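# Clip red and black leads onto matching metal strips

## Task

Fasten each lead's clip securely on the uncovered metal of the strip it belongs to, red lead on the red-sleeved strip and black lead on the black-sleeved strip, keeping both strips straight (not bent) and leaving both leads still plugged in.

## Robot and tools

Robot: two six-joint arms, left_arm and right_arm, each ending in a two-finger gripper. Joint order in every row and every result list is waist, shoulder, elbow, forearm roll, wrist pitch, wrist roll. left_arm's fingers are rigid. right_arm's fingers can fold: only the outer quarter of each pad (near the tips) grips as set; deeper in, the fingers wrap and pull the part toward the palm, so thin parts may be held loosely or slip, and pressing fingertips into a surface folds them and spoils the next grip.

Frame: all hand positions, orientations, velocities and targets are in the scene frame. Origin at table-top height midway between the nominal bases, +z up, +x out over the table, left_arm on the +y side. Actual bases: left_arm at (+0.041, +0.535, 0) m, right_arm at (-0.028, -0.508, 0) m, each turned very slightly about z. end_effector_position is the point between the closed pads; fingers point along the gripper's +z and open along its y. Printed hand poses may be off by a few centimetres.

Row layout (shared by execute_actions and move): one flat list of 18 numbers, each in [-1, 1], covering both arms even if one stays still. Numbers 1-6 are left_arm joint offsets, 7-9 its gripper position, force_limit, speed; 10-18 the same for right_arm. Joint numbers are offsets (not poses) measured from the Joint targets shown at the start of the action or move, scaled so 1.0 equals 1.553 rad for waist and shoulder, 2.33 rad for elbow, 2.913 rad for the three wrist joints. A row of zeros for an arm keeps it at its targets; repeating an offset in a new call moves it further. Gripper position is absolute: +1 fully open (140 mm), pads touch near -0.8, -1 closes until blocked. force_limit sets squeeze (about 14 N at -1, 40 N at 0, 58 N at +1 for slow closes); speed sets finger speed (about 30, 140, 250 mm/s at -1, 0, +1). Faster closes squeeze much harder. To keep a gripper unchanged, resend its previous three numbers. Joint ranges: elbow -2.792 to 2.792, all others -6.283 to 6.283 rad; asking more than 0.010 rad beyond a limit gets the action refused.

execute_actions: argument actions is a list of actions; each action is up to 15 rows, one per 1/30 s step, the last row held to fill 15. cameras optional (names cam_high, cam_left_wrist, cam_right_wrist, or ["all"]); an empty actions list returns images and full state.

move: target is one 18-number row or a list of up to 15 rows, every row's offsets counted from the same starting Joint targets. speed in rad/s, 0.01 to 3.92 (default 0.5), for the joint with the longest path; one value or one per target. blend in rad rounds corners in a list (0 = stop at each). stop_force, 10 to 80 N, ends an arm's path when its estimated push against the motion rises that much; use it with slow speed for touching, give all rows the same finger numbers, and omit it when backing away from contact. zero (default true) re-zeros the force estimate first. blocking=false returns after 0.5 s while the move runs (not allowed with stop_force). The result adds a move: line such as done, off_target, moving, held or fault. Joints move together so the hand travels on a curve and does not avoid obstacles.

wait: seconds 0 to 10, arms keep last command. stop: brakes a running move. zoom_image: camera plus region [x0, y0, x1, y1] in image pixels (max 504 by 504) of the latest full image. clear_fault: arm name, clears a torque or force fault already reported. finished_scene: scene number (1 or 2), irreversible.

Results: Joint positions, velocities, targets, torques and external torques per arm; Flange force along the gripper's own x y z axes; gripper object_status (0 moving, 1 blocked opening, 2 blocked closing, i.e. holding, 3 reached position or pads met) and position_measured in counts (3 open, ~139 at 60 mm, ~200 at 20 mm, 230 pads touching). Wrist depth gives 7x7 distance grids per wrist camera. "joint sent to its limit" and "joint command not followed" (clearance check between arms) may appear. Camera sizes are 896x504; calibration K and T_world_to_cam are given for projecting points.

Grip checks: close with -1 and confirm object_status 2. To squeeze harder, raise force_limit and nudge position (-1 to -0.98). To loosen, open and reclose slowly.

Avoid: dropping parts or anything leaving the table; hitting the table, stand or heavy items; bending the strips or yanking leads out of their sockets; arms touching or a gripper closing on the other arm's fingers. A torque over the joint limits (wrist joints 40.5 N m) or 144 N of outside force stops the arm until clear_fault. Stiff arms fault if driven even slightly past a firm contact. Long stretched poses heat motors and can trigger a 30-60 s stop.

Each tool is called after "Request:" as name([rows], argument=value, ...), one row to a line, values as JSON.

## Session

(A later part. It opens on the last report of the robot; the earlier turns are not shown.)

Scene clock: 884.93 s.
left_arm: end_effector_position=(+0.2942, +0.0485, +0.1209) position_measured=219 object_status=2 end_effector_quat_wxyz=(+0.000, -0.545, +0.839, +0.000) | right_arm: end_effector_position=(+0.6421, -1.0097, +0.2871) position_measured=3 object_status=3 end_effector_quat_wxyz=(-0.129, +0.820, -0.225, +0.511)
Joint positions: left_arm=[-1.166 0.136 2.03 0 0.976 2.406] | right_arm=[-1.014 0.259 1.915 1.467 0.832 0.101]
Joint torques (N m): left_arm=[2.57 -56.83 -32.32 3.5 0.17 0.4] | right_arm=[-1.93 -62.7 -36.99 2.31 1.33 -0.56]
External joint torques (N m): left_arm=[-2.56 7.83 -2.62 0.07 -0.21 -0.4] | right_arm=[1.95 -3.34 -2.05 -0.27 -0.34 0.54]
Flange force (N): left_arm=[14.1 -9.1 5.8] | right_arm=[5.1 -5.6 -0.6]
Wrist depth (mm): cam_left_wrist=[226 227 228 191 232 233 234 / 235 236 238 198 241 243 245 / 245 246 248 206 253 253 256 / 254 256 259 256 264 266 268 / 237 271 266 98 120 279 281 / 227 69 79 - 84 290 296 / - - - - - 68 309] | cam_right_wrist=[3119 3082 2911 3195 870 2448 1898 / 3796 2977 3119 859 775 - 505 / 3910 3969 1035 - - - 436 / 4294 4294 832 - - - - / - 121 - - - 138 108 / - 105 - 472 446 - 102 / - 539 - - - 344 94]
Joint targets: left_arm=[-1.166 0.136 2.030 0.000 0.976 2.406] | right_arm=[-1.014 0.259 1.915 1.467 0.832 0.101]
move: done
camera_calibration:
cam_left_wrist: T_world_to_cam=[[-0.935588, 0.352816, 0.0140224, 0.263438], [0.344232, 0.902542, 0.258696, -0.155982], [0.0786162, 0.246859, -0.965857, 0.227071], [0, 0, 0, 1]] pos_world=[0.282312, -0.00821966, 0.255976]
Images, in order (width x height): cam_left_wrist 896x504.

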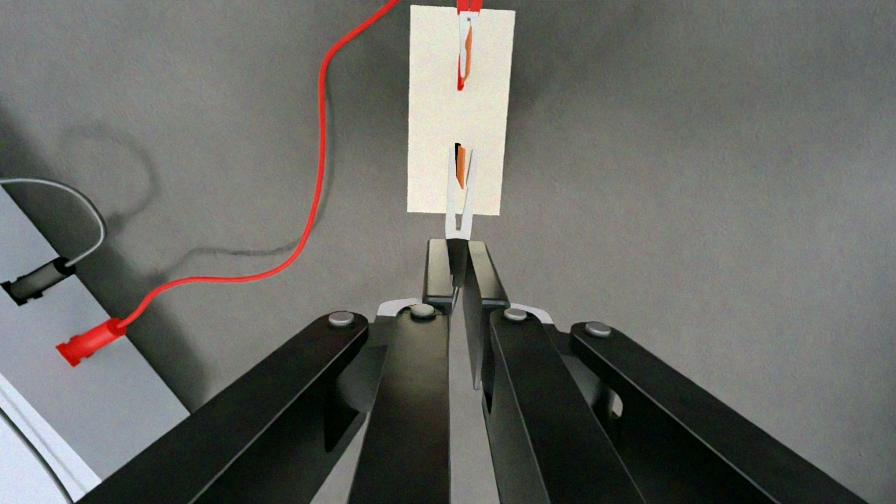

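Request:
execute_actions([
  [[0,0,0,0,0,0,-0.45,-1,-1,0,0,0,0,0,0,1,1,1]],
  [[0,0,0,0,0,0,-0.45,-1,-1,0,0,0,0,0,0,1,1,1]],
], cameras=["cam_left_wrist"])

Request:
zoom_image(camera="cam_left_wrist", region=[380, 100, 540, 300])

Scene clock: 894.23 s.
left_arm: end_effector_position=(+0.2942, +0.0485, +0.1209) position_measured=186 object_status=3 end_effector_quat_wxyz=(+0.000, -0.545, +0.839, +0.000) | right_arm: end_effector_position=(+0.6421, -1.0097, +0.2871) position_measured=3 object_status=3 end_effector_quat_wxyz=(-0.129, +0.820, -0.225, +0.511)
Joint positions: left_arm=[-1.166 0.136 2.03 0 0.976 2.406] | right_arm=[-1.014 0.259 1.915 1.467 0.832 0.101]
Joint torques (N m): left_arm=[2.42 -57.11 -32.32 3.51 0.11 0.38] | right_arm=[-1.92 -62.83 -36.98 2.27 1.36 -0.51]
External joint torques (N m): left_arm=[-2.41 7.99 -2.57 0.04 -0.15 -0.38] | right_arm=[1.99 -3.19 -1.92 -0.24 -0.37 0.49]
External joint torques at the end of the 1st action: left_arm=[-2.28 7.71 -2.4 0.05 -0.17 -0.36] | right_arm=[1.74 -2.57 -2 -0.22 -0.35 0.57]
Flange force (N): left_arm=[14.0 -9.4 5.9] | right_arm=[4.7 -5.5 -0.4]
Flange force at the end of the 1st action (N): left_arm=[13.3 -9.1 5.8] | right_arm=[5.1 -4.5 0.1]
Wrist depth (mm): cam_left_wrist=[225 227 229 190 230 234 235 / 235 236 239 198 244 244 245 / 245 247 248 207 252 253 256 / 254 257 258 165 262 266 267 / 237 268 94 183 115 278 281 / 227 - - 289 75 87 295 / - - - - - 73 305] | cam_right_wrist=[2113 2977 2787 3082 882 2519 1782 / 3493 2879 3119 - 682 - - / 4225 5346 2787 775 - - - / 4225 4678 773 - 484 426 395 / 4366 121 650 525 - 138 114 / - 105 597 - 420 365 102 / - - - - 394 338 97]
Joint targets: left_arm=[-1.166 0.136 2.030 0.000 0.976 2.406] | right_arm=[-1.014 0.259 1.915 1.467 0.832 0.101]
camera_calibration:
cam_left_wrist: T_world_to_cam=[[-0.935584, 0.352826, 0.0139891, 0.263446], [0.34424, 0.902563, 0.258609, -0.155962], [0.078618, 0.246766, -0.965881, 0.227076], [0, 0, 0, 1]] pos_world=[0.282312, -0.00821964, 0.255976]
Images, in order (width x height): cam_left_wrist 896x504.

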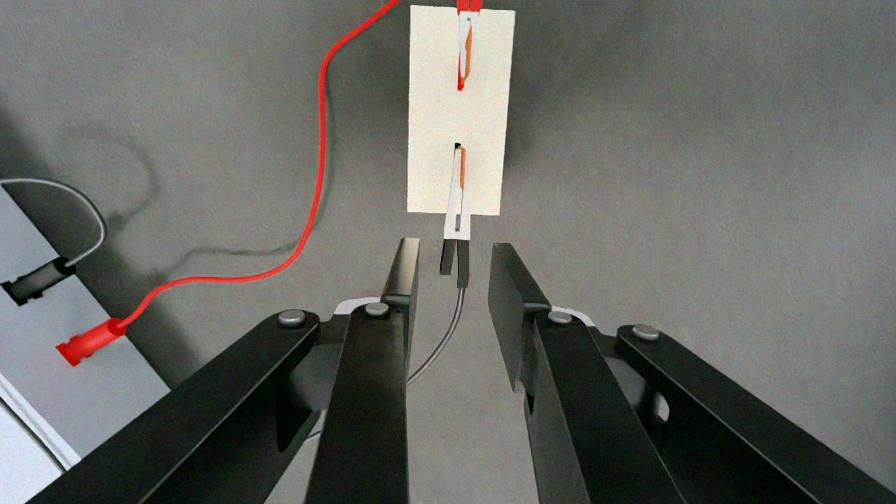

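Scaled by 2.520 from the camera's 896x504 image, which has a finer 1280x720 frame.

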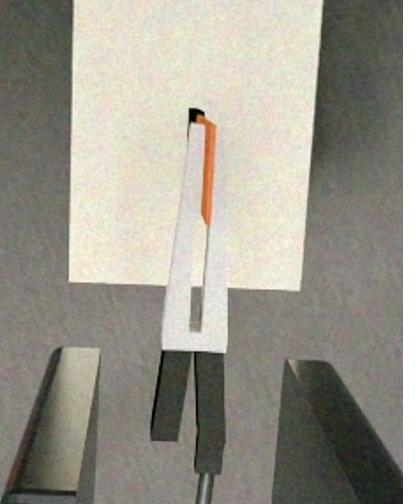

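Request:
move([
  [0, -0.029153, -0.021763, 0, 0.032949, 0, -0.45, -1, -1, 0, 0, 0, 0, 0, 0, 1, 1, 1],
  [0, -0.065554, -0.063056, 0, 0.085384, 0, -0.45, -1, -1, 0, 0, 0, 0, 0, 0, 1, 1, 1],
], speed=[0.05, 0.2], blend=[0.02, 0], cameras=["cam_left_wrist", "cam_high"])

Request:
zoom_image(camera="cam_left_wrist", region=[380, 60, 540, 260])

Request:
zoom_image(camera="cam_high", region=[340, 60, 500, 210])

Scene clock: 912.40 s.
left_arm: end_effector_position=(+0.2942, +0.0485, +0.2498) position_measured=186 object_status=3 end_effector_quat_wxyz=(+0.000, -0.545, +0.839, +0.000) | right_arm: end_effector_position=(+0.6421, -1.0097, +0.2871) position_measured=3 object_status=3 end_effector_quat_wxyz=(-0.129, +0.820, -0.225, +0.511)
Joint positions: left_arm=[-1.166 0.034 1.883 0 1.224 2.406] | right_arm=[-1.014 0.259 1.915 1.467 0.832 0.101]
Joint torques (N m): left_arm=[2.57 -50.61 -36.67 3.98 0.29 0.37] | right_arm=[-1.76 -63.1 -36.98 2.3 1.33 -0.59]
External joint torques (N m): left_arm=[-2.54 7.31 -2.95 0.05 -0.33 -0.37] | right_arm=[1.86 -2.55 -1.76 -0.29 -0.35 0.57]
Flange force (N): left_arm=[14.2 -9.4 1.0] | right_arm=[4.8 -4.7 0.0]
Wrist depth (mm): cam_left_wrist=[341 342 344 346 345 351 353 / 354 355 357 353 362 366 368 / 307 359 375 335 381 380 383 / 317 368 392 388 398 398 403 / 331 332 96 141 115 414 425 / 416 - - 437 75 87 432 / - - - 458 - 73 67] | cam_right_wrist=[- 3316 2943 3119 985 2183 1912 / 2911 2879 3156 - - 565 - / - 3274 956 668 634 - 434 / - 5574 - 616 524 - 412 / - 121 - 538 467 138 108 / - 105 - - - - 102 / - - 495 - - - -]
Joint targets: left_arm=[-1.166 0.034 1.883 0.000 1.225 2.406] | right_arm=[-1.014 0.259 1.915 1.467 0.832 0.101]
move: done
camera_calibration:
cam_left_wrist: T_world_to_cam=[[-0.935628, 0.352711, 0.0139544, 0.261702], [0.34412, 0.902608, 0.258612, -0.189199], [0.0786197, 0.246766, -0.965881, 0.351699], [0, 0, 0, 1]] pos_world=[0.282312, -0.00831948, 0.384976]
Images, in order (width x height): cam_high 896x504, cam_left_wrist 896x504.

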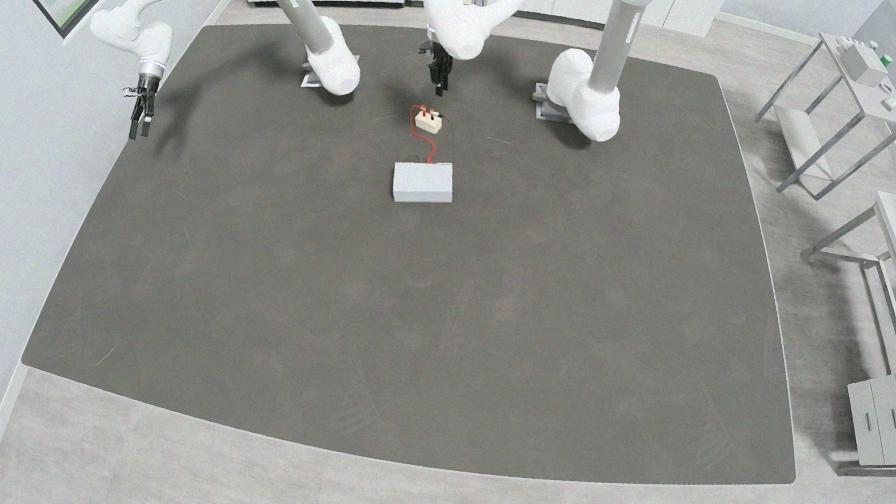

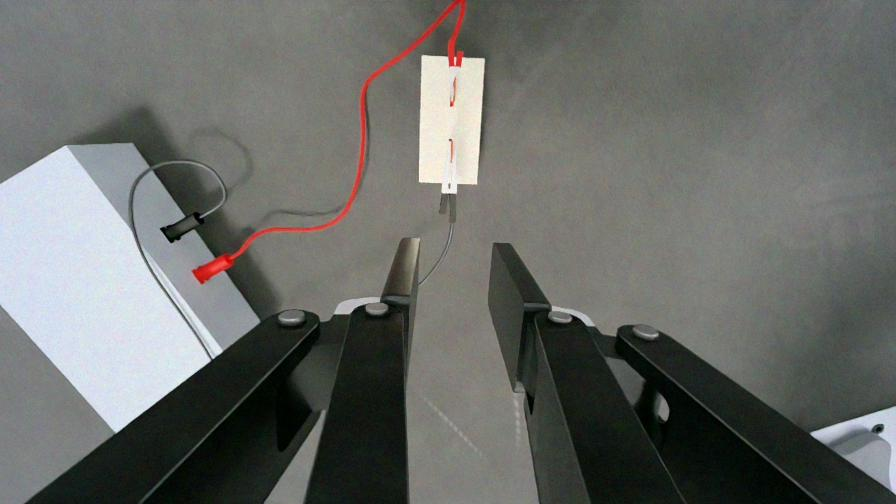

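Scaled by 2.520 from the camera's 896x504 image, which has a finer 1280x720 frame.

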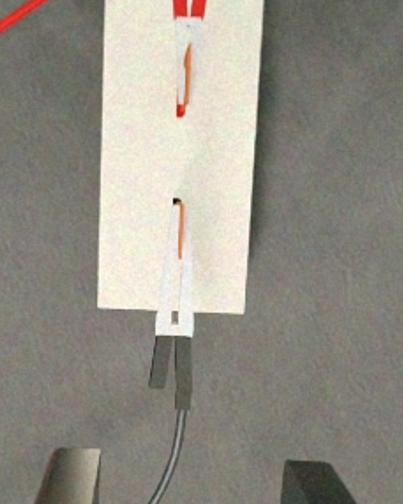

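Scaled by 3.150 from the camera's 896x504 image, which has a finer 1280x720 frame.

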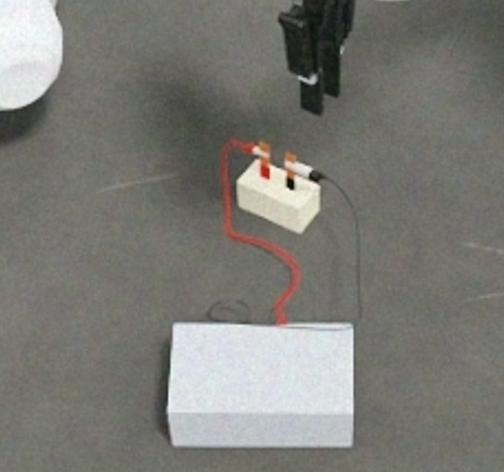

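Request:
finished_scene(scene=2)

The scene is finished: the task was done.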